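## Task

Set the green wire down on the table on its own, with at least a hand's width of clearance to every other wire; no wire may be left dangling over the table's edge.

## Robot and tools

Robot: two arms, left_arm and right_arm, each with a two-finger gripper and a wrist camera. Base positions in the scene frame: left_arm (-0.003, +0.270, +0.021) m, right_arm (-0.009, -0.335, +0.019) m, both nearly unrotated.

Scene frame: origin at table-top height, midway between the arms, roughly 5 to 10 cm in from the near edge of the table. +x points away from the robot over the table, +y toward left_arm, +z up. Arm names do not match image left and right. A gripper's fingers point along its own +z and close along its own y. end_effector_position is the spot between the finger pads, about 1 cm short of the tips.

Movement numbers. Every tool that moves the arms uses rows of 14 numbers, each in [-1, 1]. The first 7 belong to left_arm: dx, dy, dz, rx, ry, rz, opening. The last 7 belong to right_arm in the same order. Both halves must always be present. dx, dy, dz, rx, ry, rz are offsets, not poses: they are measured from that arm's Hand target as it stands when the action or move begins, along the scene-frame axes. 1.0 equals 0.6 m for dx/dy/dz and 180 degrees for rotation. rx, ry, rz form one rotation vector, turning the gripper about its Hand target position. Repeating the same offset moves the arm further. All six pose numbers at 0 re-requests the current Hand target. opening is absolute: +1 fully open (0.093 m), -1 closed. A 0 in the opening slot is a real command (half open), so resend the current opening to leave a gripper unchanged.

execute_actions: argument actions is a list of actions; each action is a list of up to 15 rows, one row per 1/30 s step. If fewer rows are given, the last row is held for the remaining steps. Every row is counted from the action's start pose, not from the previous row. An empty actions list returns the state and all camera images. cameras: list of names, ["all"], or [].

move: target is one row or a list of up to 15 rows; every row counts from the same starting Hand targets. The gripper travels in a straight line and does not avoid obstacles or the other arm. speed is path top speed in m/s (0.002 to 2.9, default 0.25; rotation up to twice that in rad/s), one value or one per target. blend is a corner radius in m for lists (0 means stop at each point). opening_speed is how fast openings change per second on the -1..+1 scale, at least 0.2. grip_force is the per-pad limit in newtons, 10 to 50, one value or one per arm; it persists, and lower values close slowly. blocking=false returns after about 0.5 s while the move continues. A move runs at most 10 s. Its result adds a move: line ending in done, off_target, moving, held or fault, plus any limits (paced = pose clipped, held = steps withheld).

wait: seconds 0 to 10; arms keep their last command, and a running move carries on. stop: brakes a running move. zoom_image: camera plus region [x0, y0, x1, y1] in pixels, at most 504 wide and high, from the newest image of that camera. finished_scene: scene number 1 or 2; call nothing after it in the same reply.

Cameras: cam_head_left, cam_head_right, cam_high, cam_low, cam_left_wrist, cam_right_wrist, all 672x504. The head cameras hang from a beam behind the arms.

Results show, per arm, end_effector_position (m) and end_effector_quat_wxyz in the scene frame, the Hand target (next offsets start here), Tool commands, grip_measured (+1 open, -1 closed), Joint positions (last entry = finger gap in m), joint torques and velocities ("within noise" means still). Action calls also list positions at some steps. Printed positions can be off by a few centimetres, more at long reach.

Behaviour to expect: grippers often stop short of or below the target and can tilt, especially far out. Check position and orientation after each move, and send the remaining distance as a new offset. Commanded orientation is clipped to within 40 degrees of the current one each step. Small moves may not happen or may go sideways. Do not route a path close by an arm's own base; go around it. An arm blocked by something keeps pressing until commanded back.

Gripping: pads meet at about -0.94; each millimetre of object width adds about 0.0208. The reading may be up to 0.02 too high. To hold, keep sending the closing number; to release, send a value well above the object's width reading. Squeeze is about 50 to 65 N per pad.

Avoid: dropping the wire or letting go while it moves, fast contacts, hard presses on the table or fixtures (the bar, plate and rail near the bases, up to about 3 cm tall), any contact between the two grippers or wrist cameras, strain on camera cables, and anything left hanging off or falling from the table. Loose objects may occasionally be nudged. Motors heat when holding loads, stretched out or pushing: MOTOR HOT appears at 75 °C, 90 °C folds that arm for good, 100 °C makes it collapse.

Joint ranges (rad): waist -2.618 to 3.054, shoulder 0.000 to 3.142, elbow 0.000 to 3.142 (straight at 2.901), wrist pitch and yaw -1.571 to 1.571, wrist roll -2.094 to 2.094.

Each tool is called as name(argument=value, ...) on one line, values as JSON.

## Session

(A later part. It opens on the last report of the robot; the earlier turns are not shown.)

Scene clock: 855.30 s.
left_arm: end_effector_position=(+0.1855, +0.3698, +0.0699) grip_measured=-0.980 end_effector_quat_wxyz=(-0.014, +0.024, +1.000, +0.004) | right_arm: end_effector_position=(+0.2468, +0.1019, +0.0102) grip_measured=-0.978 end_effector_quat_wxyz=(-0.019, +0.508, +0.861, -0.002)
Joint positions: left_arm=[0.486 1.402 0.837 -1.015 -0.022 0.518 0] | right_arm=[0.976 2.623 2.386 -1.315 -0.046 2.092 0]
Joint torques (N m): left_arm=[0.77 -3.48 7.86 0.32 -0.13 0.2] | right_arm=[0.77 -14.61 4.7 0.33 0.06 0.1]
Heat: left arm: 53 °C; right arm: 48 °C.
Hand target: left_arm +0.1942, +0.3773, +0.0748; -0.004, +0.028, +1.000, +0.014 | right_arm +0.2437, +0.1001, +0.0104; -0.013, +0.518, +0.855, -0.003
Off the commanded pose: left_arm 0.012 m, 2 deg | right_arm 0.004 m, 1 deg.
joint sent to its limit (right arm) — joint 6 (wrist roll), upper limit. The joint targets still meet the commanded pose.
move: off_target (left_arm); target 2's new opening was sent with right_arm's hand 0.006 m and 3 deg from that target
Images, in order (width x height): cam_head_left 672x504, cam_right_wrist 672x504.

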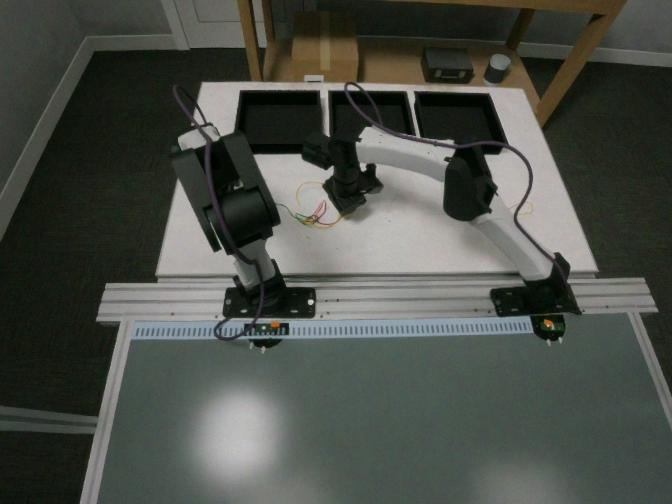

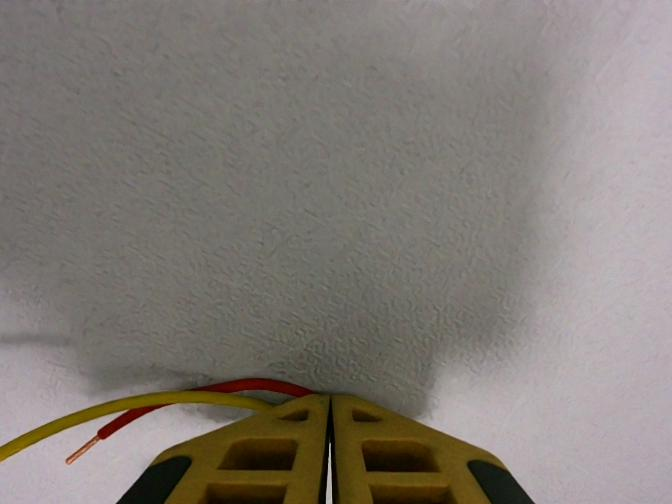

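move(target=[[0,0,0,0,0,0,-1,-0.03,-0.2,0.03,0,0,0,-1]], speed=0.05, cameras=["cam_right_wrist","cam_head_left"])

zoom_image(camera="cam_head_left", region=[250, 130, 470, 280])

Scene clock: 863.47 s.
left_arm: end_effector_position=(+0.1855, +0.3698, +0.0699) grip_measured=-0.980 end_effector_quat_wxyz=(-0.014, +0.024, +1.000, +0.004) | right_arm: end_effector_position=(+0.2201, -0.0197, +0.0171) grip_measured=-0.978 end_effector_quat_wxyz=(-0.021, +0.520, +0.854, -0.023)
Joint positions: left_arm=[0.486 1.402 0.837 -1.015 -0.022 0.518 0] | right_arm=[0.872 2.13 1.532 -1.001 -0.047 2.014 0]
Joint torques (N m): left_arm=[0.85 -3.67 7.88 0.26 -0.12 0.15] | right_arm=[-0.4 -13.34 5.55 0.32 0.11 -0.15]
Heat: left arm: 53 °C; right arm: 52 °C.
Hand target: left_arm +0.1942, +0.3773, +0.0748; -0.004, +0.028, +1.000, +0.014 | right_arm +0.2256, -0.0198, +0.0284; -0.013, +0.518, +0.855, -0.003
Off the commanded pose: left_arm 0.012 m, 2 deg | right_arm 0.013 m, 2 deg.
move: off_target (left_arm, right_arm)
Images, in order (width x height): cam_head_left 672x504, cam_right_wrist 672x504.

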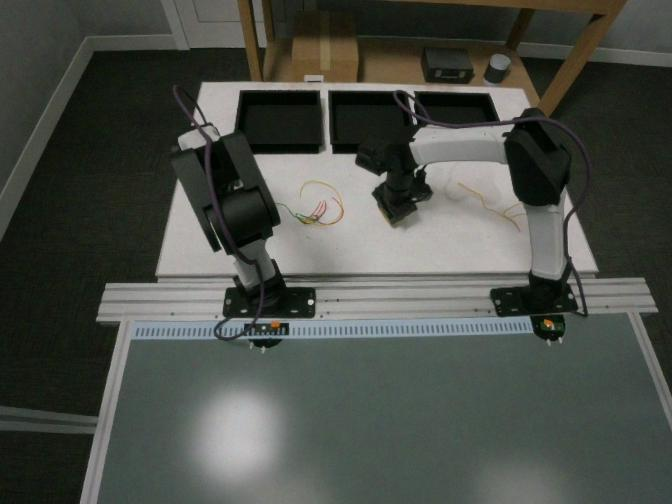

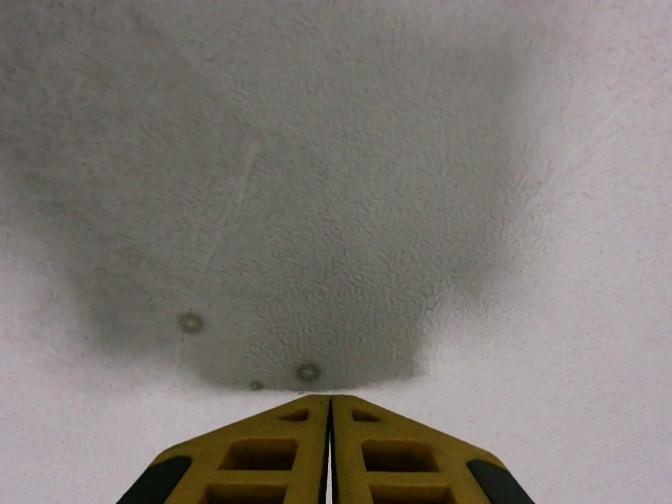

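Scaled by 2.291 from the camera's 672x504 image, which has a finer 960x720 frame.

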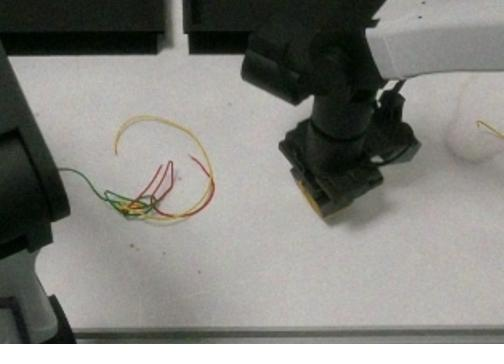

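move(target=[[0,0,0,0,0,0,-1,0,0.03,0.06,0,0,0,-0.2],[0,0,0,0,0,0,-1,0.025,0.2,0.062,0,0,0,-0.2]], speed=0.15, blend=0.03, cameras=["cam_right_wrist"])

Scene clock: 879.07 s.
left_arm: end_effector_position=(+0.1855, +0.3698, +0.0699) grip_measured=-0.980 end_effector_quat_wxyz=(-0.014, +0.024, +1.000, +0.004) | right_arm: end_effector_position=(+0.2405, +0.1008, +0.0685) grip_measured=-0.201 end_effector_quat_wxyz=(-0.020, +0.504, +0.864, +0.005)
Joint positions: left_arm=[0.486 1.402 0.837 -1.015 -0.022 0.518 0] | right_arm=[0.984 2.598 2.57 -1.51 -0.047 2.091 0.036]
Joint torques (N m): left_arm=[1.14 -3.75 7.76 0.26 -0.14 0.15] | right_arm=[0.4 -11.28 9.91 0.11 0.05 0.1]
Heat: left arm: 52 °C; right arm: 57 °C.
Hand target: left_arm +0.1942, +0.3773, +0.0748; -0.004, +0.028, +1.000, +0.014 | right_arm +0.2406, +0.1001, +0.0657; -0.013, +0.518, +0.855, -0.003
Off the commanded pose: left_arm 0.012 m, 2 deg | right_arm 0.003 m, 2 deg.
joint sent to its limit (right arm) — joint 6 (wrist roll), upper limit. The joint targets still meet the commanded pose.
move: off_target (left_arm); blend cut to 0.0202 m at target 1
Images, in order (width x height): cam_right_wrist 672x504.

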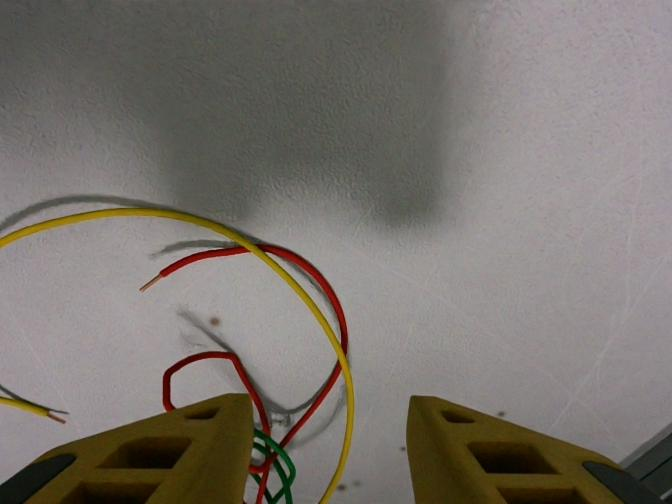

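move(target=[[0,0,0,0,0,0,-1,-0.005,0.009,-0.078,0,0,0,-0.2],[0,0,0,0,0,0,-1,-0.005,0.009,-0.083,0,0,0,-1],[0,0,0,0,0,0,-1,-0.005,-0.01,-0.03,0,0,0,-1]], speed=0.05, cameras=["cam_right_wrist","cam_head_left"])

zoom_image(camera="cam_head_left", region=[250, 130, 470, 280])

Scene clock: 894.47 s.
left_arm: end_effector_position=(+0.1855, +0.3698, +0.0699) grip_measured=-0.980 end_effector_quat_wxyz=(-0.014, +0.024, +1.000, +0.004) | right_arm: end_effector_position=(+0.2363, +0.1001, +0.0286) grip_measured=-0.978 end_effector_quat_wxyz=(-0.020, +0.501, +0.865, -0.009)
Joint positions: left_arm=[0.486 1.402 0.837 -1.015 -0.022 0.518 0] | right_arm=[0.991 2.598 2.411 -1.379 -0.047 2.091 0]
Joint torques (N m): left_arm=[1.21 -3.75 7.83 0.24 -0.1 0.13] | right_arm=[-0.44 -17.21 5.75 0.02 0.05 0.12]
Heat: left arm: 51 °C; right arm: 59 °C.
Hand target: left_arm +0.1942, +0.3773, +0.0748; -0.004, +0.028, +1.000, +0.014 | right_arm +0.2377, +0.0941, +0.0477; -0.013, +0.518, +0.855, -0.003
Off the commanded pose: left_arm 0.012 m, 2 deg | right_arm 0.020 m, 2 deg.
joint sent to its limit (right arm) — joint 6 (wrist roll), upper limit. The joint targets still meet the commanded pose.
move: off_target (left_arm, right_arm); target 2's new opening was sent with right_arm's hand 0.013 m and 3 deg from that target
Images, in order (width x height): cam_head_left 672x504, cam_right_wrist 672x504.

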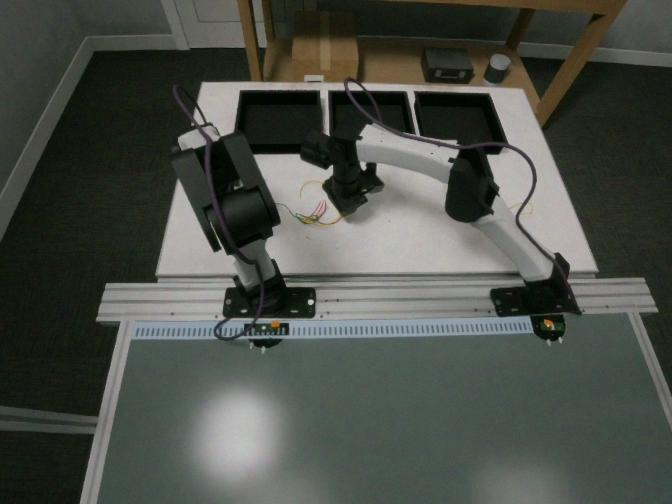

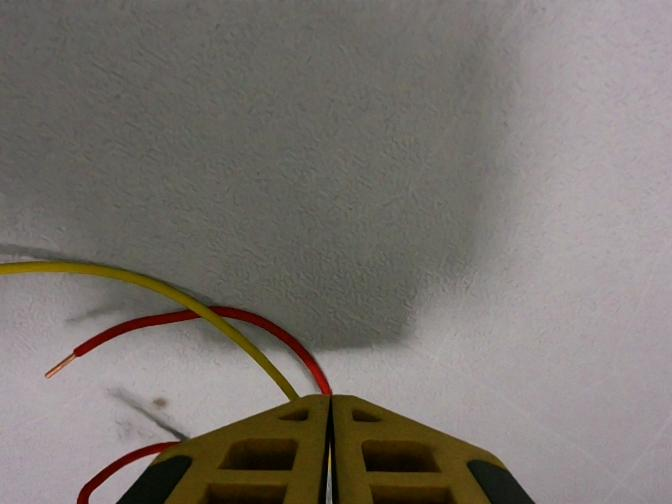

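Scaled by 2.291 from the camera's 672x504 image, which has a finer 960x720 frame.

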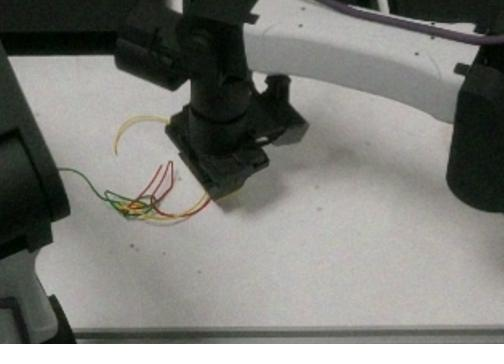

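move(target=[[0,0,0,0,0,0,-1,-0.03,-0.09,0.0,0,0,0,-1]], speed=0.03, cameras=["cam_right_wrist","cam_head_left"])

zoom_image(camera="cam_head_left", region=[250, 130, 470, 280])

Scene clock: 902.33 s.
left_arm: end_effector_position=(+0.1855, +0.3698, +0.0699) grip_measured=-0.980 end_effector_quat_wxyz=(-0.014, +0.024, +1.000, +0.004) | right_arm: end_effector_position=(+0.2131, +0.0398, +0.0325) grip_measured=-0.978 end_effector_quat_wxyz=(-0.020, +0.512, +0.858, -0.026)
Joint positions: left_arm=[0.486 1.402 0.837 -1.015 -0.022 0.518 0] | right_arm=[0.967 2.291 1.867 -1.177 -0.047 2.091 0]
Joint torques (N m): left_arm=[1.17 -3.55 7.94 0.29 -0.08 0.12] | right_arm=[-0.55 -15.23 5.78 0.3 0.07 0.04]
Heat: left arm: 52 °C; right arm: 63 °C.
Hand target: left_arm +0.1942, +0.3773, +0.0748; -0.004, +0.028, +1.000, +0.014 | right_arm +0.2196, +0.0401, +0.0475; -0.013, +0.518, +0.855, -0.003
Off the commanded pose: left_arm 0.012 m, 2 deg | right_arm 0.017 m, 3 deg.
move: off_target (left_arm, right_arm)
Images, in order (width x height): cam_head_left 672x504, cam_right_wrist 672x504.

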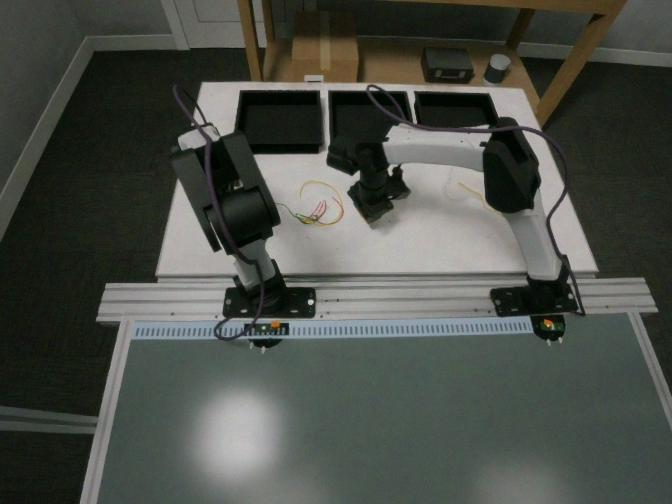

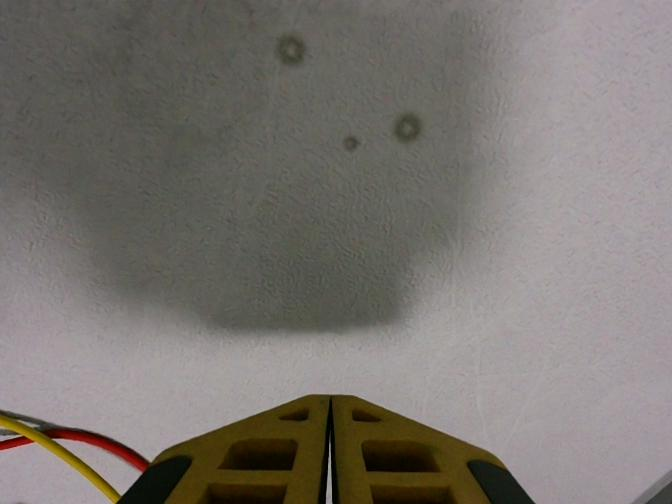

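Scaled by 2.291 from the camera's 672x504 image, which has a finer 960x720 frame.

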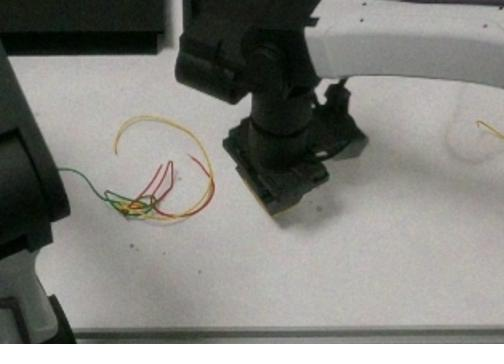

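move(target=[[0,0,0,0,0,0,-1,0,0.01,0.05,0,0,0,-0.2],[0,0,0,0,0,0,-1,0.027,0.104,0.03,0,0,0,-0.2],[0,0,0,0,0,0,-1,0.027,0.104,-0.06,0,0,0,-0.2]], speed=0.12, cameras=["cam_right_wrist"])

Scene clock: 916.63 s.
left_arm: end_effector_position=(+0.1855, +0.3698, +0.0699) grip_measured=-0.980 end_effector_quat_wxyz=(-0.014, +0.024, +1.000, +0.004) | right_arm: end_effector_position=(+0.2364, +0.1023, +0.0153) grip_measured=-0.201 end_effector_quat_wxyz=(-0.020, +0.500, +0.866, -0.004)
Joint positions: left_arm=[0.486 1.402 0.837 -1.015 -0.022 0.518 0] | right_arm=[0.993 2.594 2.35 -1.313 -0.047 2.091 0.036]
Joint torques (N m): left_arm=[1.02 -3.56 7.8 0.32 -0.12 0.21] | right_arm=[0.38 -13.07 5.86 0.42 0 0.11]
Heat: left arm: 52 °C; right arm: 64 °C.
Hand target: left_arm +0.1942, +0.3773, +0.0748; -0.004, +0.028, +1.000, +0.014 | right_arm +0.2359, +0.1025, +0.0115; -0.013, +0.518, +0.855, -0.003
Off the commanded pose: left_arm 0.012 m, 2 deg | right_arm 0.004 m, 2 deg.
joint sent to its limit (right arm) — joint 6 (wrist roll), upper limit. The joint targets still meet the commanded pose.
move: off_target (left_arm)
Images, in order (width x height): cam_right_wrist 672x504.

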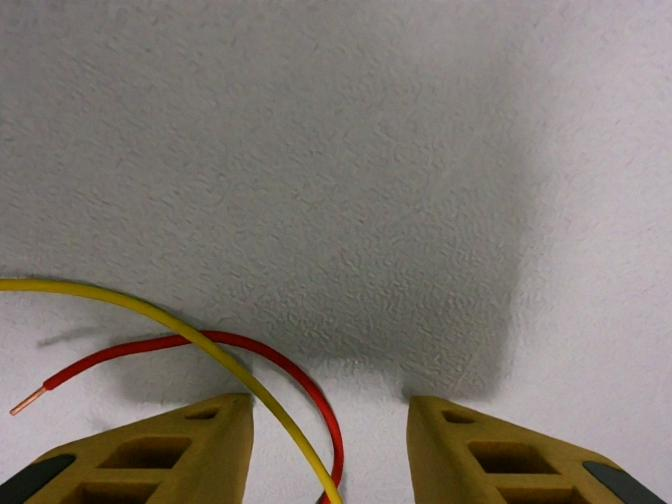

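move(target=[[0,0,0,0,0,0,-1,0,0.003,-0.012,0,0,0,-0.2],[0,0,0,0,0,0,-1,0,0.003,-0.012,0,0,0,-1]], speed=0.03, cameras=["cam_right_wrist"])

Scene clock: 922.47 s.
left_arm: end_effector_position=(+0.1855, +0.3698, +0.0699) grip_measured=-0.980 end_effector_quat_wxyz=(-0.014, +0.024, +1.000, +0.004) | right_arm: end_effector_position=(+0.2386, +0.1061, +0.0153) grip_measured=-0.974 end_effector_quat_wxyz=(-0.020, +0.500, +0.866, +0.005)
Joint positions: left_arm=[0.486 1.402 0.837 -1.015 -0.022 0.518 0] | right_arm=[0.993 2.594 2.35 -1.295 -0.047 2.091 0]
Joint torques (N m): left_arm=[1.06 -3.49 7.79 0.33 -0.18 0.11] | right_arm=[0.53 -12.14 5.59 0.41 0.01 0.11]
Heat: left arm: 52 °C; right arm: 64 °C.
Hand target: left_arm +0.1942, +0.3773, +0.0748; -0.004, +0.028, +1.000, +0.014 | right_arm +0.2358, +0.1043, +0.0043; -0.013, +0.518, +0.855, -0.003
Off the commanded pose: left_arm 0.012 m, 2 deg | right_arm 0.011 m, 3 deg.
joint sent to its limit (right arm) — joint 6 (wrist roll), upper limit. The joint targets still meet the commanded pose.
move: off_target (left_arm, right_arm); target 2's new opening was sent with right_arm's hand 0.011 m and 3 deg from that target
Images, in order (width x height): cam_right_wrist 672x504.

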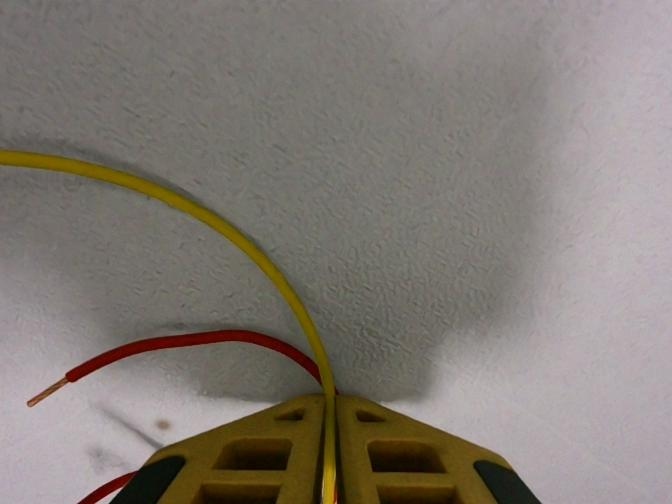

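Both clearly in the pads. Pull.

move(target=[[0,0,0,0,0,0,-1,-0.03,-0.15,0.05,0,0,0,-1]], speed=0.05, cameras=["cam_right_wrist","cam_head_left"])

zoom_image(camera="cam_head_left", region=[250, 130, 470, 280])

Scene clock: 929.43 s.
left_arm: end_effector_position=(+0.1855, +0.3698, +0.0699) grip_measured=-0.980 end_effector_quat_wxyz=(-0.014, +0.024, +1.000, +0.004) | right_arm: end_effector_position=(+0.2123, +0.0158, +0.0219) grip_measured=-0.974 end_effector_quat_wxyz=(-0.021, +0.519, +0.854, -0.021)
Joint positions: left_arm=[0.486 1.402 0.837 -1.015 -0.022 0.519 0] | right_arm=[0.938 2.209 1.684 -1.067 -0.049 2.079 0]
Joint torques (N m): left_arm=[1.07 -3.44 7.9 0.3 -0.11 0.18] | right_arm=[-0.51 -14.15 5.64 0.26 0.1 -0.14]
Heat: left arm: 52 °C; right arm: 65 °C.
Hand target: left_arm +0.1942, +0.3773, +0.0748; -0.004, +0.028, +1.000, +0.014 | right_arm +0.2179, +0.0142, +0.0343; -0.013, +0.518, +0.855, -0.003
Off the commanded pose: left_arm 0.012 m, 2 deg | right_arm 0.014 m, 2 deg.
move: off_target (left_arm, right_arm)
Images, in order (width x height): cam_head_left 672x504, cam_right_wrist 672x504.

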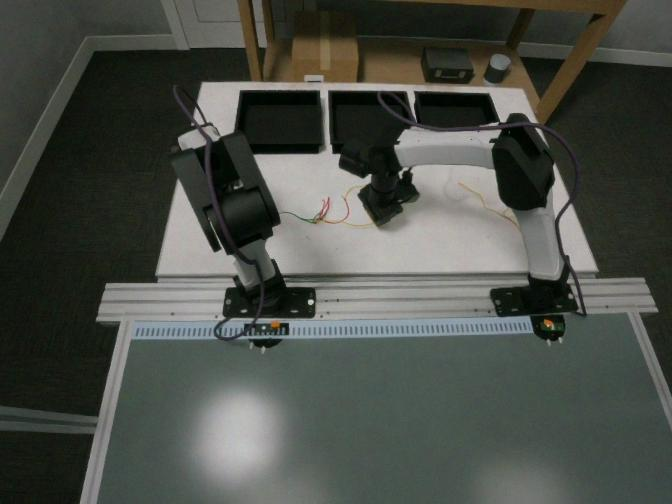

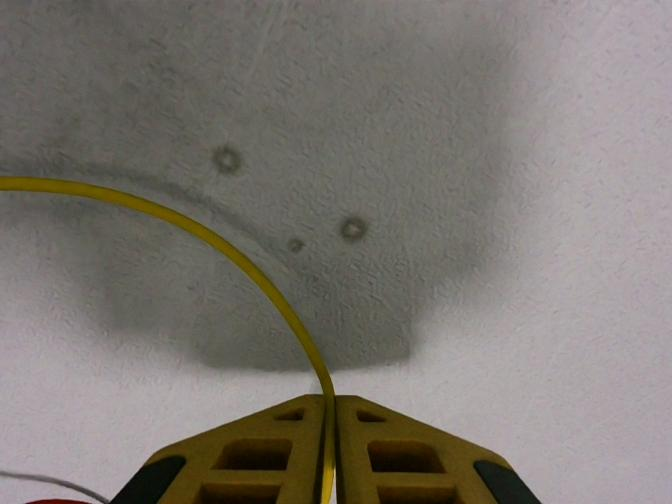

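Scaled by 2.291 from the camera's 672x504 image, which has a finer 960x720 frame.

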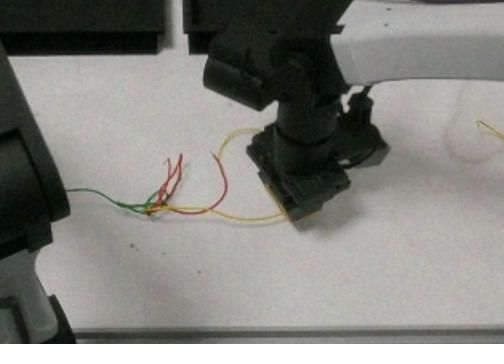

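Yellow held, red slipped. Extract yellow.

move(target=[[0,0,0,0,0,0,-1,-0.01,-0.22,0.01,0,0,-0.1,-1]], speed=0.05, cameras=["cam_head_left"])

zoom_image(camera="cam_head_left", region=[250, 130, 470, 280])

Scene clock: 937.03 s.
left_arm: end_effector_position=(+0.1855, +0.3699, +0.0699) grip_measured=-0.980 end_effector_quat_wxyz=(-0.014, +0.024, +1.000, +0.004) | right_arm: end_effector_position=(+0.2106, -0.1189, +0.0345) grip_measured=-0.974 end_effector_quat_wxyz=(-0.022, +0.623, +0.782, -0.018)
Joint positions: left_arm=[0.486 1.402 0.837 -1.015 -0.022 0.519 0] | right_arm=[0.698 1.814 1.141 -0.919 -0.052 2.091 0]
Joint torques (N m): left_arm=[1.18 -3.55 7.91 0.3 -0.07 0.18] | right_arm=[-0.39 -9.96 5.39 0.32 -0.14 0.1]
Heat: left arm: 52 °C; right arm: 67 °C.
Hand target: left_arm +0.1942, +0.3773, +0.0748; -0.004, +0.028, +1.000, +0.014 | right_arm +0.2119, -0.1177, +0.0404; -0.013, +0.645, +0.764, -0.001
Off the commanded pose: left_arm 0.012 m, 2 deg | right_arm 0.006 m, 4 deg.
joint sent to its limit (right arm) — joint 6 (wrist roll), upper limit. The joint targets still meet the commanded pose.
move: off_target (left_arm, right_arm)
Images, in order (width x height): cam_head_left 672x504.

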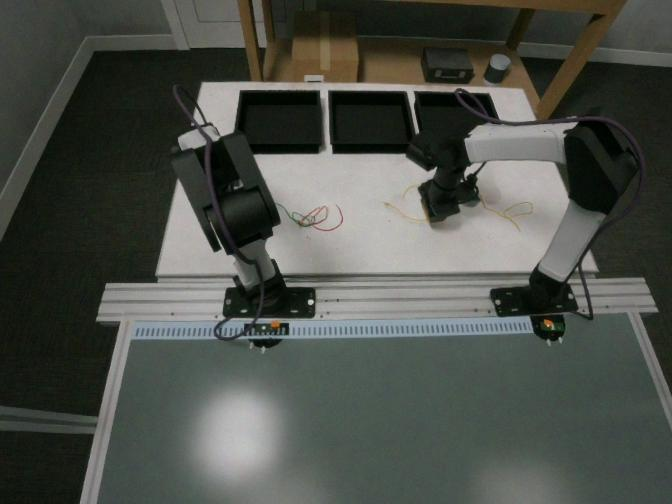

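Scaled by 2.291 from the camera's 672x504 image, which has a finer 960x720 frame.

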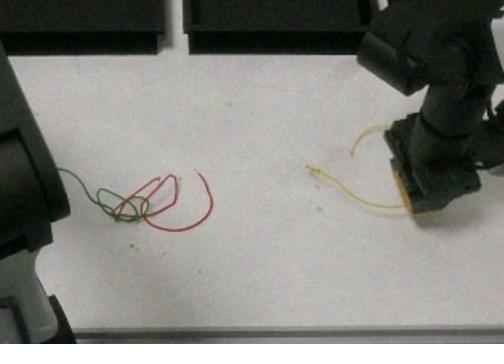

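move(target=[[0,0,0,0,0,0,-1,0,-0.12,-0.03,0,0,0,-1],[0,0,0,0,0,0,-1,0,-0.12,-0.03,0,0,0,-0.6],[0,0,0,0,0,0,-1,0,-0.12,0.12,0,0,0,-0.2],[0,0,0,0,0,0,-1,0.02,0.25,0.12,0,0,0.1,-0.2],[0,0,0,0,0,0,-1,0.04,0.355,0.05,0,0,0.1,-0.2]], speed=0.15, opening_speed=0.8, blend=[0,0,0,0.05,0], cameras=["cam_right_wrist"])

Scene clock: 952.53 s.
left_arm: end_effector_position=(+0.1855, +0.3699, +0.0699) grip_measured=-0.980 end_effector_quat_wxyz=(-0.014, +0.024, +1.000, +0.004) | right_arm: end_effector_position=(+0.2358, +0.0957, +0.0740) grip_measured=-0.201 end_effector_quat_wxyz=(-0.021, +0.503, +0.864, +0.006)
Joint positions: left_arm=[0.486 1.402 0.837 -1.015 -0.022 0.519 0] | right_arm=[0.986 2.536 2.475 -1.475 -0.05 2.091 0.036]
Joint torques (N m): left_arm=[0.94 -3.67 8.01 0.26 -0.1 0.16] | right_arm=[0.47 -10.78 9.99 0.12 0.07 0.12]
Heat: left arm: 52 °C; right arm: 63 °C.
Hand target: left_arm +0.1942, +0.3773, +0.0748; -0.004, +0.028, +1.000, +0.014 | right_arm +0.2358, +0.0953, +0.0701; -0.013, +0.518, +0.855, -0.003
Off the commanded pose: left_arm 0.012 m, 2 deg | right_arm 0.004 m, 2 deg.
joint sent to its limit (right arm) — joint 6 (wrist roll), upper limit. The joint targets still meet the commanded pose.
move: off_target (left_arm); blend cut to 0.0383 m at target 4; target 3's new opening was sent with right_arm's hand 0.012 m and 2 deg from that target
Images, in order (width x height): cam_right_wrist 672x504.

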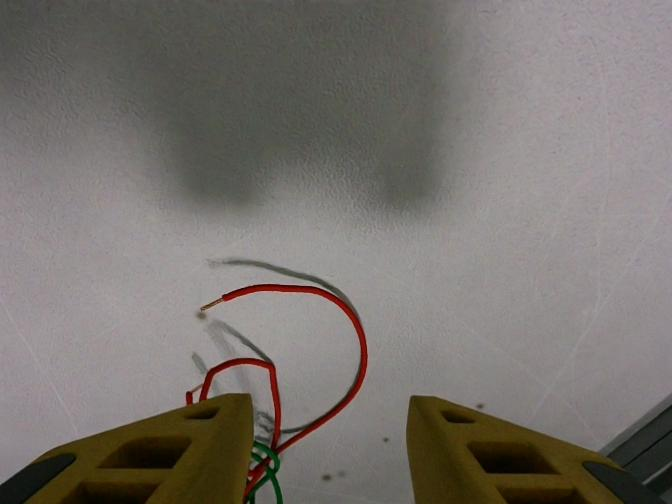

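move(target=[[0,0,0,0,0,0,-1,-0.013,-0.002,-0.11,0,0,0,-0.2],[0,0,0,0,0,0,-1,-0.013,-0.002,-0.112,0,0,0,-1]], speed=0.06, cameras=["cam_right_wrist"])

Scene clock: 960.27 s.
left_arm: end_effector_position=(+0.1855, +0.3699, +0.0699) grip_measured=-0.980 end_effector_quat_wxyz=(-0.014, +0.024, +1.000, +0.004) | right_arm: end_effector_position=(+0.2337, +0.0954, +0.0085) grip_measured=-0.978 end_effector_quat_wxyz=(-0.018, +0.501, +0.865, +0.000)
Joint positions: left_arm=[0.486 1.402 0.837 -1.015 -0.022 0.519 0] | right_arm=[0.993 2.534 2.212 -1.224 -0.043 2.093 0]
Joint torques (N m): left_arm=[1.13 -3.56 7.84 0.29 -0.15 0.15] | right_arm=[0.95 -13.31 4.48 0.43 -0.03 0.09]
Heat: left arm: 52 °C; right arm: 64 °C.
Hand target: left_arm +0.1942, +0.3773, +0.0748; -0.004, +0.028, +1.000, +0.014 | right_arm +0.2281, +0.0941, +0.0031; -0.013, +0.518, +0.855, -0.003
Off the commanded pose: left_arm 0.012 m, 2 deg | right_arm 0.008 m, 2 deg.
joint sent to its limit (right arm) — joint 6 (wrist roll), upper limit. The joint targets still meet the commanded pose.
move: off_target (left_arm); target 2's new opening was sent with right_arm's hand 0.009 m and 3 deg from that target
Images, in order (width x height): cam_right_wrist 672x504.

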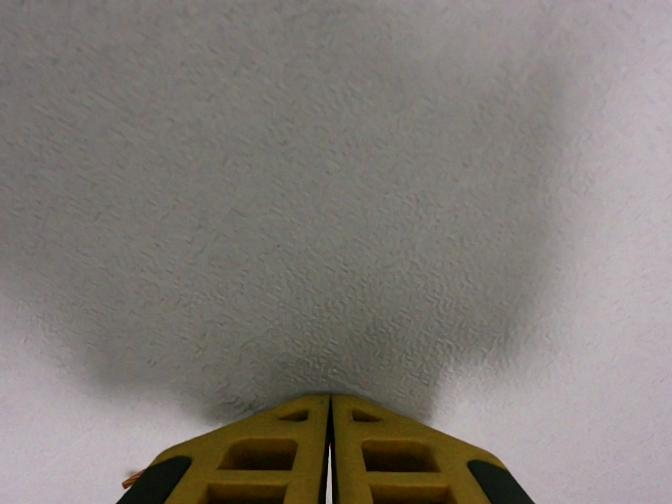

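move(target=[[0,0,0,0,0,0,-1,0,0,0.07,0,0,0,-1],[0,0,0,0,0,0,-1,-0.008,0.019,0.07,0,0,0,-0.2],[0,0,0,0,0,0,-1,-0.008,0.019,0.015,0,0,0,-0.2]], speed=0.08, cameras=["cam_right_wrist"])

Scene clock: 969.40 s.
left_arm: end_effector_position=(+0.1855, +0.3699, +0.0699) grip_measured=-0.980 end_effector_quat_wxyz=(-0.014, +0.024, +1.000, +0.004) | right_arm: end_effector_position=(+0.2264, +0.1054, +0.0223) grip_measured=-0.201 end_effector_quat_wxyz=(-0.018, +0.491, +0.871, +0.002)
Joint positions: left_arm=[0.486 1.402 0.837 -1.015 -0.022 0.519 0] | right_arm=[1.015 2.555 2.305 -1.294 -0.043 2.093 0.036]
Joint torques (N m): left_arm=[1.11 -3.51 7.68 0.32 -0.11 0.12] | right_arm=[0.43 -11.75 6.12 0.42 -0.11 0.1]
Heat: left arm: 52 °C; right arm: 67 °C.
Hand target: left_arm +0.1942, +0.3773, +0.0748; -0.004, +0.028, +1.000, +0.014 | right_arm +0.2233, +0.1055, +0.0120; -0.013, +0.518, +0.855, -0.003
Off the commanded pose: left_arm 0.012 m, 2 deg | right_arm 0.011 m, 4 deg.
joint sent to its limit (right arm) — joint 6 (wrist roll), upper limit. The joint targets are off in orientation, not in position.
move: off_target (left_arm, right_arm); target 2's new opening was sent with right_arm's hand 0.003 m and 4 deg from that target
Images, in order (width x height): cam_right_wrist 672x504.

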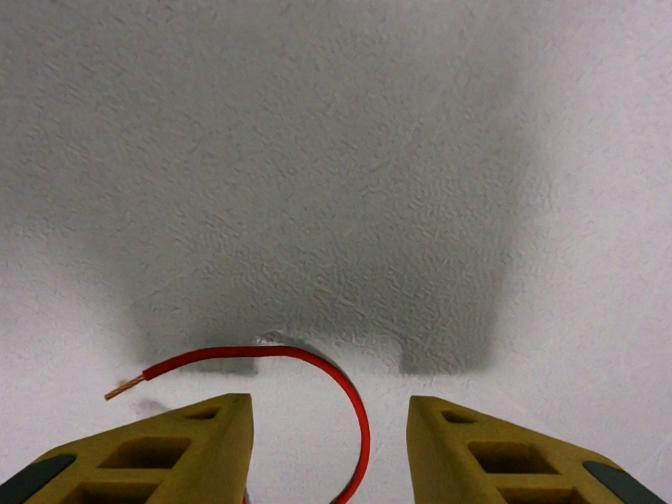

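move(target=[[0,0,0,0,0,0,-1,-0.005,0,-0.012,0,0,0,-0.2],[0,0,0,0,0,0,-1,-0.005,0,-0.012,0,0,0,-1],[0,0,0,0,0,0,-1,-0.015,-0.12,0.03,0,0,0,-1]], speed=0.05, cameras=["cam_right_wrist","cam_head_left"])

zoom_image(camera="cam_head_left", region=[250, 130, 470, 280])

Scene clock: 981.60 s.
left_arm: end_effector_position=(+0.1855, +0.3699, +0.0699) grip_measured=-0.980 end_effector_quat_wxyz=(-0.014, +0.024, +1.000, +0.004) | right_arm: end_effector_position=(+0.2086, +0.0330, +0.0168) grip_measured=-0.978 end_effector_quat_wxyz=(-0.019, +0.512, +0.858, -0.024)
Joint positions: left_arm=[0.486 1.402 0.837 -1.015 -0.022 0.519 0] | right_arm=[0.969 2.27 1.766 -1.093 -0.046 2.093 0]
Joint torques (N m): left_arm=[1.1 -3.54 7.97 0.35 -0.08 0.13] | right_arm=[-0.47 -14.72 5.65 0.31 0.07 0.02]
Heat: left arm: 52 °C; right arm: 66 °C.
Hand target: left_arm +0.1942, +0.3773, +0.0748; -0.004, +0.028, +1.000, +0.014 | right_arm +0.2143, +0.0336, +0.0301; -0.013, +0.518, +0.855, -0.003
Off the commanded pose: left_arm 0.012 m, 2 deg | right_arm 0.014 m, 3 deg.
move: off_target (left_arm, right_arm); target 2's new opening was sent with right_arm's hand 0.009 m and 4 deg from that target
Images, in order (width x height): cam_head_left 672x504, cam_right_wrist 672x504.

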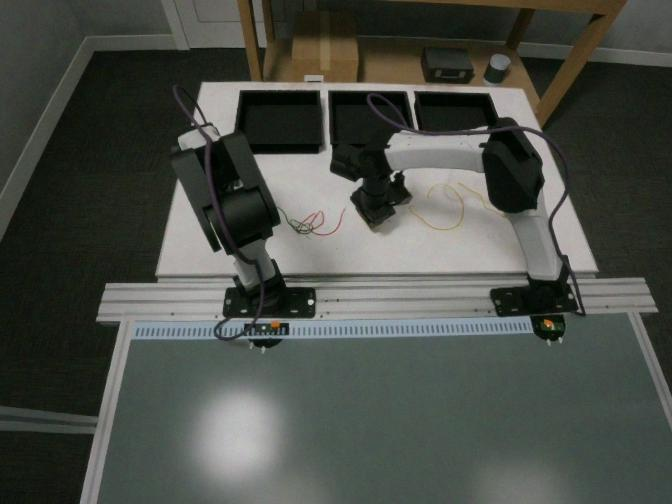

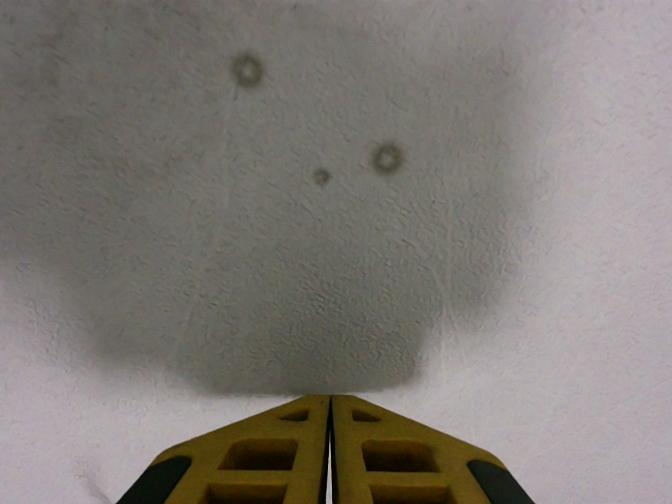

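Scaled by 2.291 from the camera's 672x504 image, which has a finer 960x720 frame.

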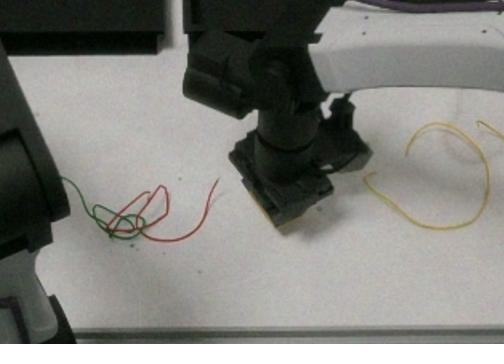

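move(target=[[0,0,0,0,0,0,-1,0,0,0.06,0,0,0,-0.2],[0,0,0,0,0,0,-1,0.005,0.11,0.05,0,0,0,-0.2],[0,0,0,0,0,0,-1,0.005,0.11,-0.005,0,0,0,-0.2]], speed=0.12, cameras=["cam_right_wrist"])

Scene clock: 993.97 s.
left_arm: end_effector_position=(+0.1855, +0.3699, +0.0699) grip_measured=-0.980 end_effector_quat_wxyz=(-0.014, +0.024, +1.000, +0.004) | right_arm: end_effector_position=(+0.2186, +0.0997, +0.0360) grip_measured=-0.201 end_effector_quat_wxyz=(-0.019, +0.488, +0.872, +0.001)
Joint positions: left_arm=[0.486 1.402 0.837 -1.015 -0.022 0.519 0] | right_arm=[1.022 2.5 2.258 -1.303 -0.046 2.093 0.036]
Joint torques (N m): left_arm=[0.92 -3.59 7.97 0.32 -0.11 0.24] | right_arm=[0.17 -11.81 6.23 0.42 -0.09 0.08]
Heat: left arm: 52 °C; right arm: 69 °C.
Hand target: left_arm +0.1942, +0.3773, +0.0748; -0.004, +0.028, +1.000, +0.014 | right_arm +0.2174, +0.0996, +0.0271; -0.013, +0.518, +0.855, -0.003
Off the commanded pose: left_arm 0.012 m, 2 deg | right_arm 0.009 m, 4 deg.
joint sent to its limit (right arm) — joint 6 (wrist roll), upper limit. The joint targets are off in orientation, not in position.
move: off_target (left_arm, right_arm)
Images, in order (width x height): cam_right_wrist 672x504.

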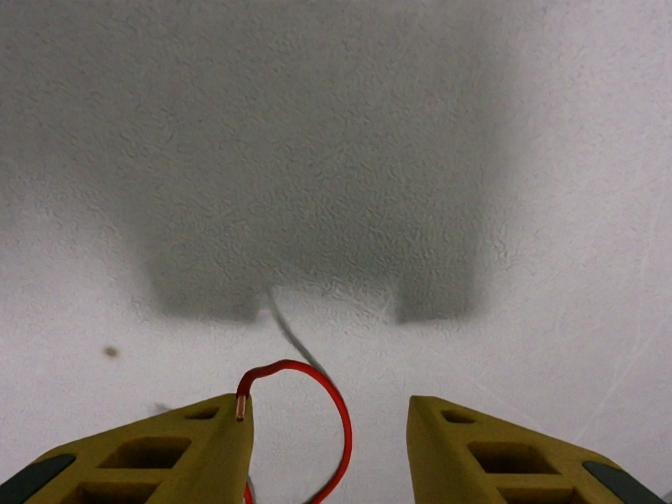

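move(target=[[0,0,0,0,0,0,-1,-0.01,0.014,-0.03,0,0,0,-0.2],[0,0,0,0,0,0,-1,-0.01,0.014,-0.03,0,0,0,-1]], speed=0.05, cameras=["cam_right_wrist"])

Scene clock: 999.50 s.
left_arm: end_effector_position=(+0.1855, +0.3699, +0.0699) grip_measured=-0.980 end_effector_quat_wxyz=(-0.014, +0.024, +1.000, +0.004) | right_arm: end_effector_position=(+0.2160, +0.1081, +0.0214) grip_measured=-0.978 end_effector_quat_wxyz=(-0.020, +0.483, +0.875, +0.004)
Joint positions: left_arm=[0.486 1.402 0.837 -1.015 -0.022 0.519 0] | right_arm=[1.035 2.531 2.258 -1.264 -0.046 2.093 0]
Joint torques (N m): left_arm=[1.02 -3.56 7.79 0.26 -0.11 0.09] | right_arm=[0.44 -11.44 5.98 0.4 -0.13 0.08]
Heat: left arm: 52 °C; right arm: 70 °C.
Hand target: left_arm +0.1942, +0.3773, +0.0748; -0.004, +0.028, +1.000, +0.014 | right_arm +0.2113, +0.1079, +0.0090; -0.013, +0.518, +0.855, -0.003
Off the commanded pose: left_arm 0.012 m, 2 deg | right_arm 0.013 m, 5 deg.
joint sent to its limit (right arm) — joint 6 (wrist roll), upper limit. The joint targets are off in orientation, not in position.
move: off_target (left_arm, right_arm); target 2's new opening was sent with right_arm's hand 0.013 m and 5 deg from that target
Images, in order (width x height): cam_right_wrist 672x504.

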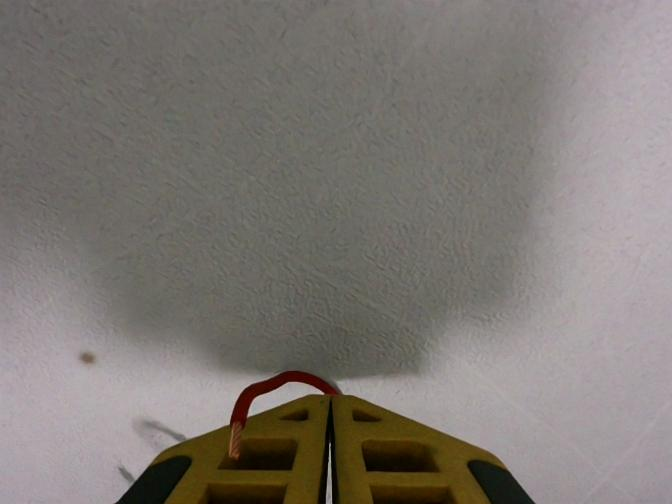

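move(target=[[0,0,0,0,0,0,-1,-0.0,-0.13,0.02,0,0,0,-1]], speed=0.04, cameras=["cam_right_wrist","cam_head_left"])

zoom_image(camera="cam_head_left", region=[250, 130, 470, 280])

Scene clock: 1007.50 s.
left_arm: end_effector_position=(+0.1855, +0.3699, +0.0699) grip_measured=-0.980 end_effector_quat_wxyz=(-0.014, +0.024, +1.000, +0.004) | right_arm: end_effector_position=(+0.2055, +0.0308, +0.0082) grip_measured=-0.978 end_effector_quat_wxyz=(-0.021, +0.511, +0.859, -0.021)
Joint positions: left_arm=[0.486 1.402 0.837 -1.015 -0.022 0.519 0] | right_arm=[0.971 2.261 1.716 -1.046 -0.049 2.094 0]
Joint torques (N m): left_arm=[1.16 -3.7 7.77 0.31 -0.16 0.12] | right_arm=[-0.53 -14.53 5.49 0.29 0.1 0.04]
Heat: left arm: 53 °C; right arm: 70 °C.
Hand target: left_arm +0.1942, +0.3773, +0.0748; -0.004, +0.028, +1.000, +0.014 | right_arm +0.2113, +0.0298, +0.0210; -0.013, +0.518, +0.855, -0.003
Off the commanded pose: left_arm 0.012 m, 2 deg | right_arm 0.014 m, 2 deg.
move: off_target (left_arm, right_arm)
Images, in order (width x height): cam_head_left 672x504, cam_right_wrist 672x504.

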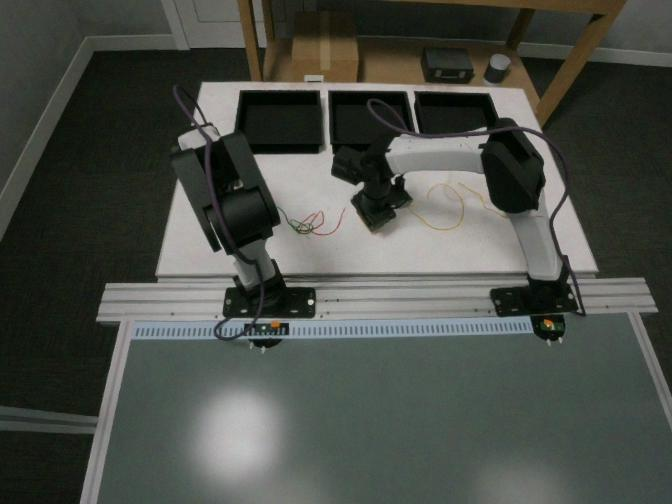

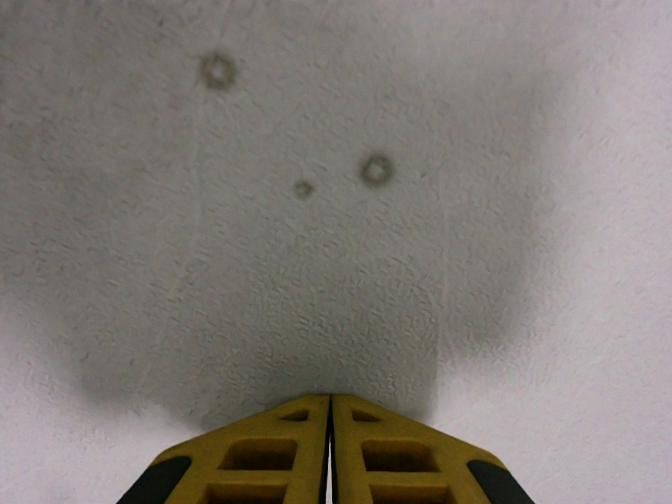

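Scaled by 2.291 from the camera's 672x504 image, which has a finer 960x720 frame.

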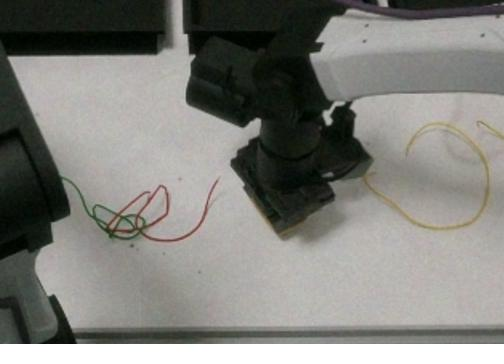

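move(target=[[0,0,0.17,0,0,0,-1,0,-0.15,0.2,0,0,-0.15,-0.2],[0,-0.25,0.17,0,0,0,-1,0,-0.2,0.2,0,0,-0.15,-0.2],[0,-0.25,0.17,0,0,0,-1,0,-0.2,0.2,0,0,-0.15,-0.2]], speed=0.08, cameras=["cam_head_left","cam_right_wrist","cam_left_wrist"])

zoom_image(camera="cam_head_left", region=[250, 130, 470, 280])

Scene clock: 1024.90 s.
left_arm: end_effector_position=(+0.1950, +0.2267, +0.1765) grip_measured=-0.980 end_effector_quat_wxyz=(-0.001, +0.032, +0.999, +0.009) | right_arm: end_effector_position=(+0.2118, -0.0855, +0.1341) grip_measured=-0.201 end_effector_quat_wxyz=(-0.073, +0.617, +0.783, -0.012)
Joint positions: left_arm=[-0.227 1.304 1.187 -1.452 -0.026 -0.18 0] | right_arm=[0.712 1.813 1.544 -1.327 -0.156 2.094 0.036]
Joint torques (N m): left_arm=[0.4 -3.62 5.89 0.19 -0.19 -0.04] | right_arm=[-0.57 -10.62 5.9 0.18 -0.05 0.08]
Heat: left arm: 52 °C; right arm: 72 °C.
Hand target: left_arm +0.1942, +0.2273, +0.1769; -0.004, +0.028, +1.000, +0.014 | right_arm +0.2113, -0.0901, +0.1410; -0.014, +0.703, +0.711, +0.000
Off the commanded pose: left_arm 0.001 m, 1 deg | right_arm 0.008 m, 15 deg.
joint sent to its limit (right arm) — joint 6 (wrist roll), upper limit. The joint targets are off in orientation, not in position.
move: off_target (right_arm)
Images, in order (width x height): cam_head_left 672x504, cam_left_wrist 672x504, cam_right_wrist 672x504.

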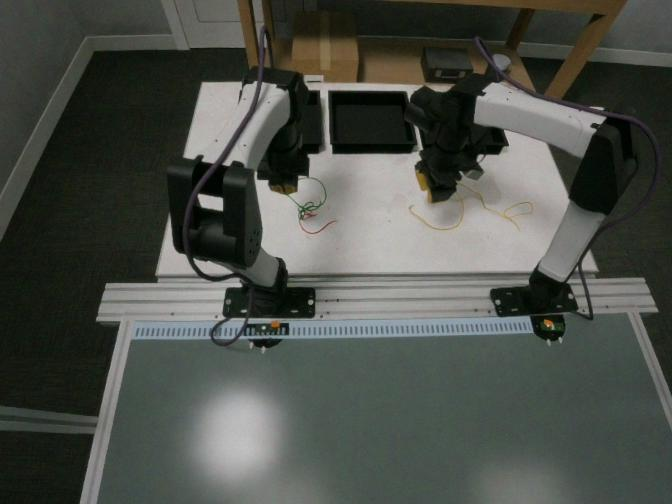

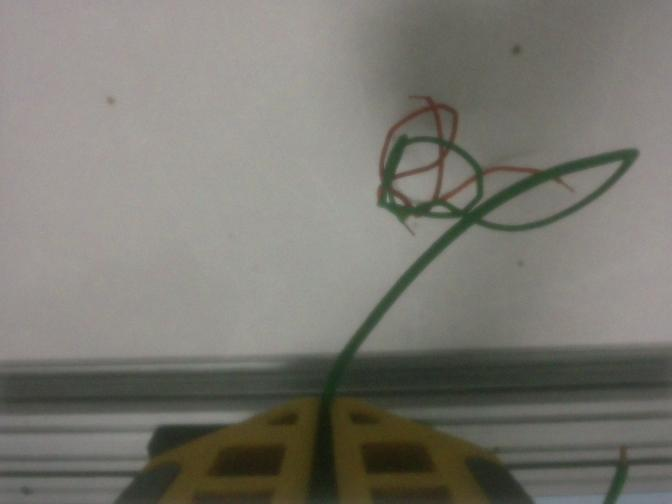

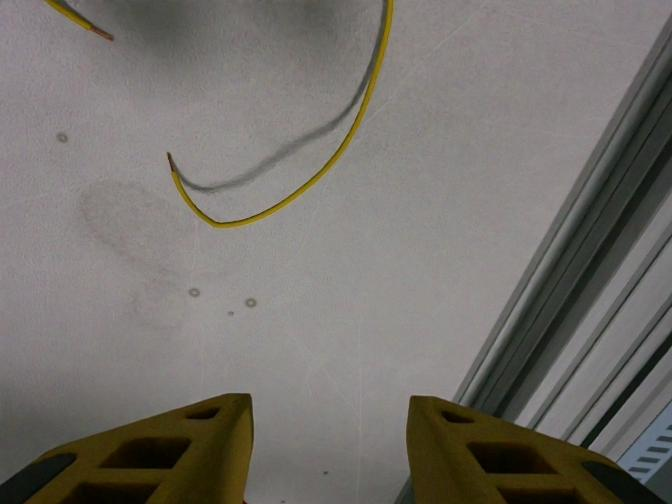

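Scaled by 2.291 from the camera's 672x504 image, which has a finer 960x720 frame.

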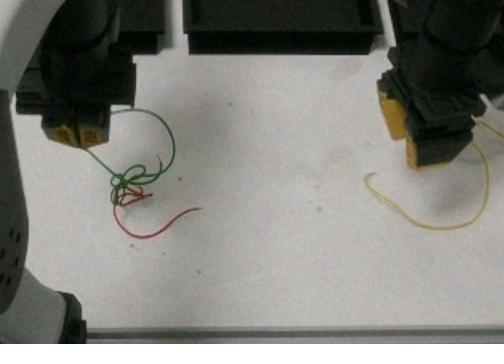

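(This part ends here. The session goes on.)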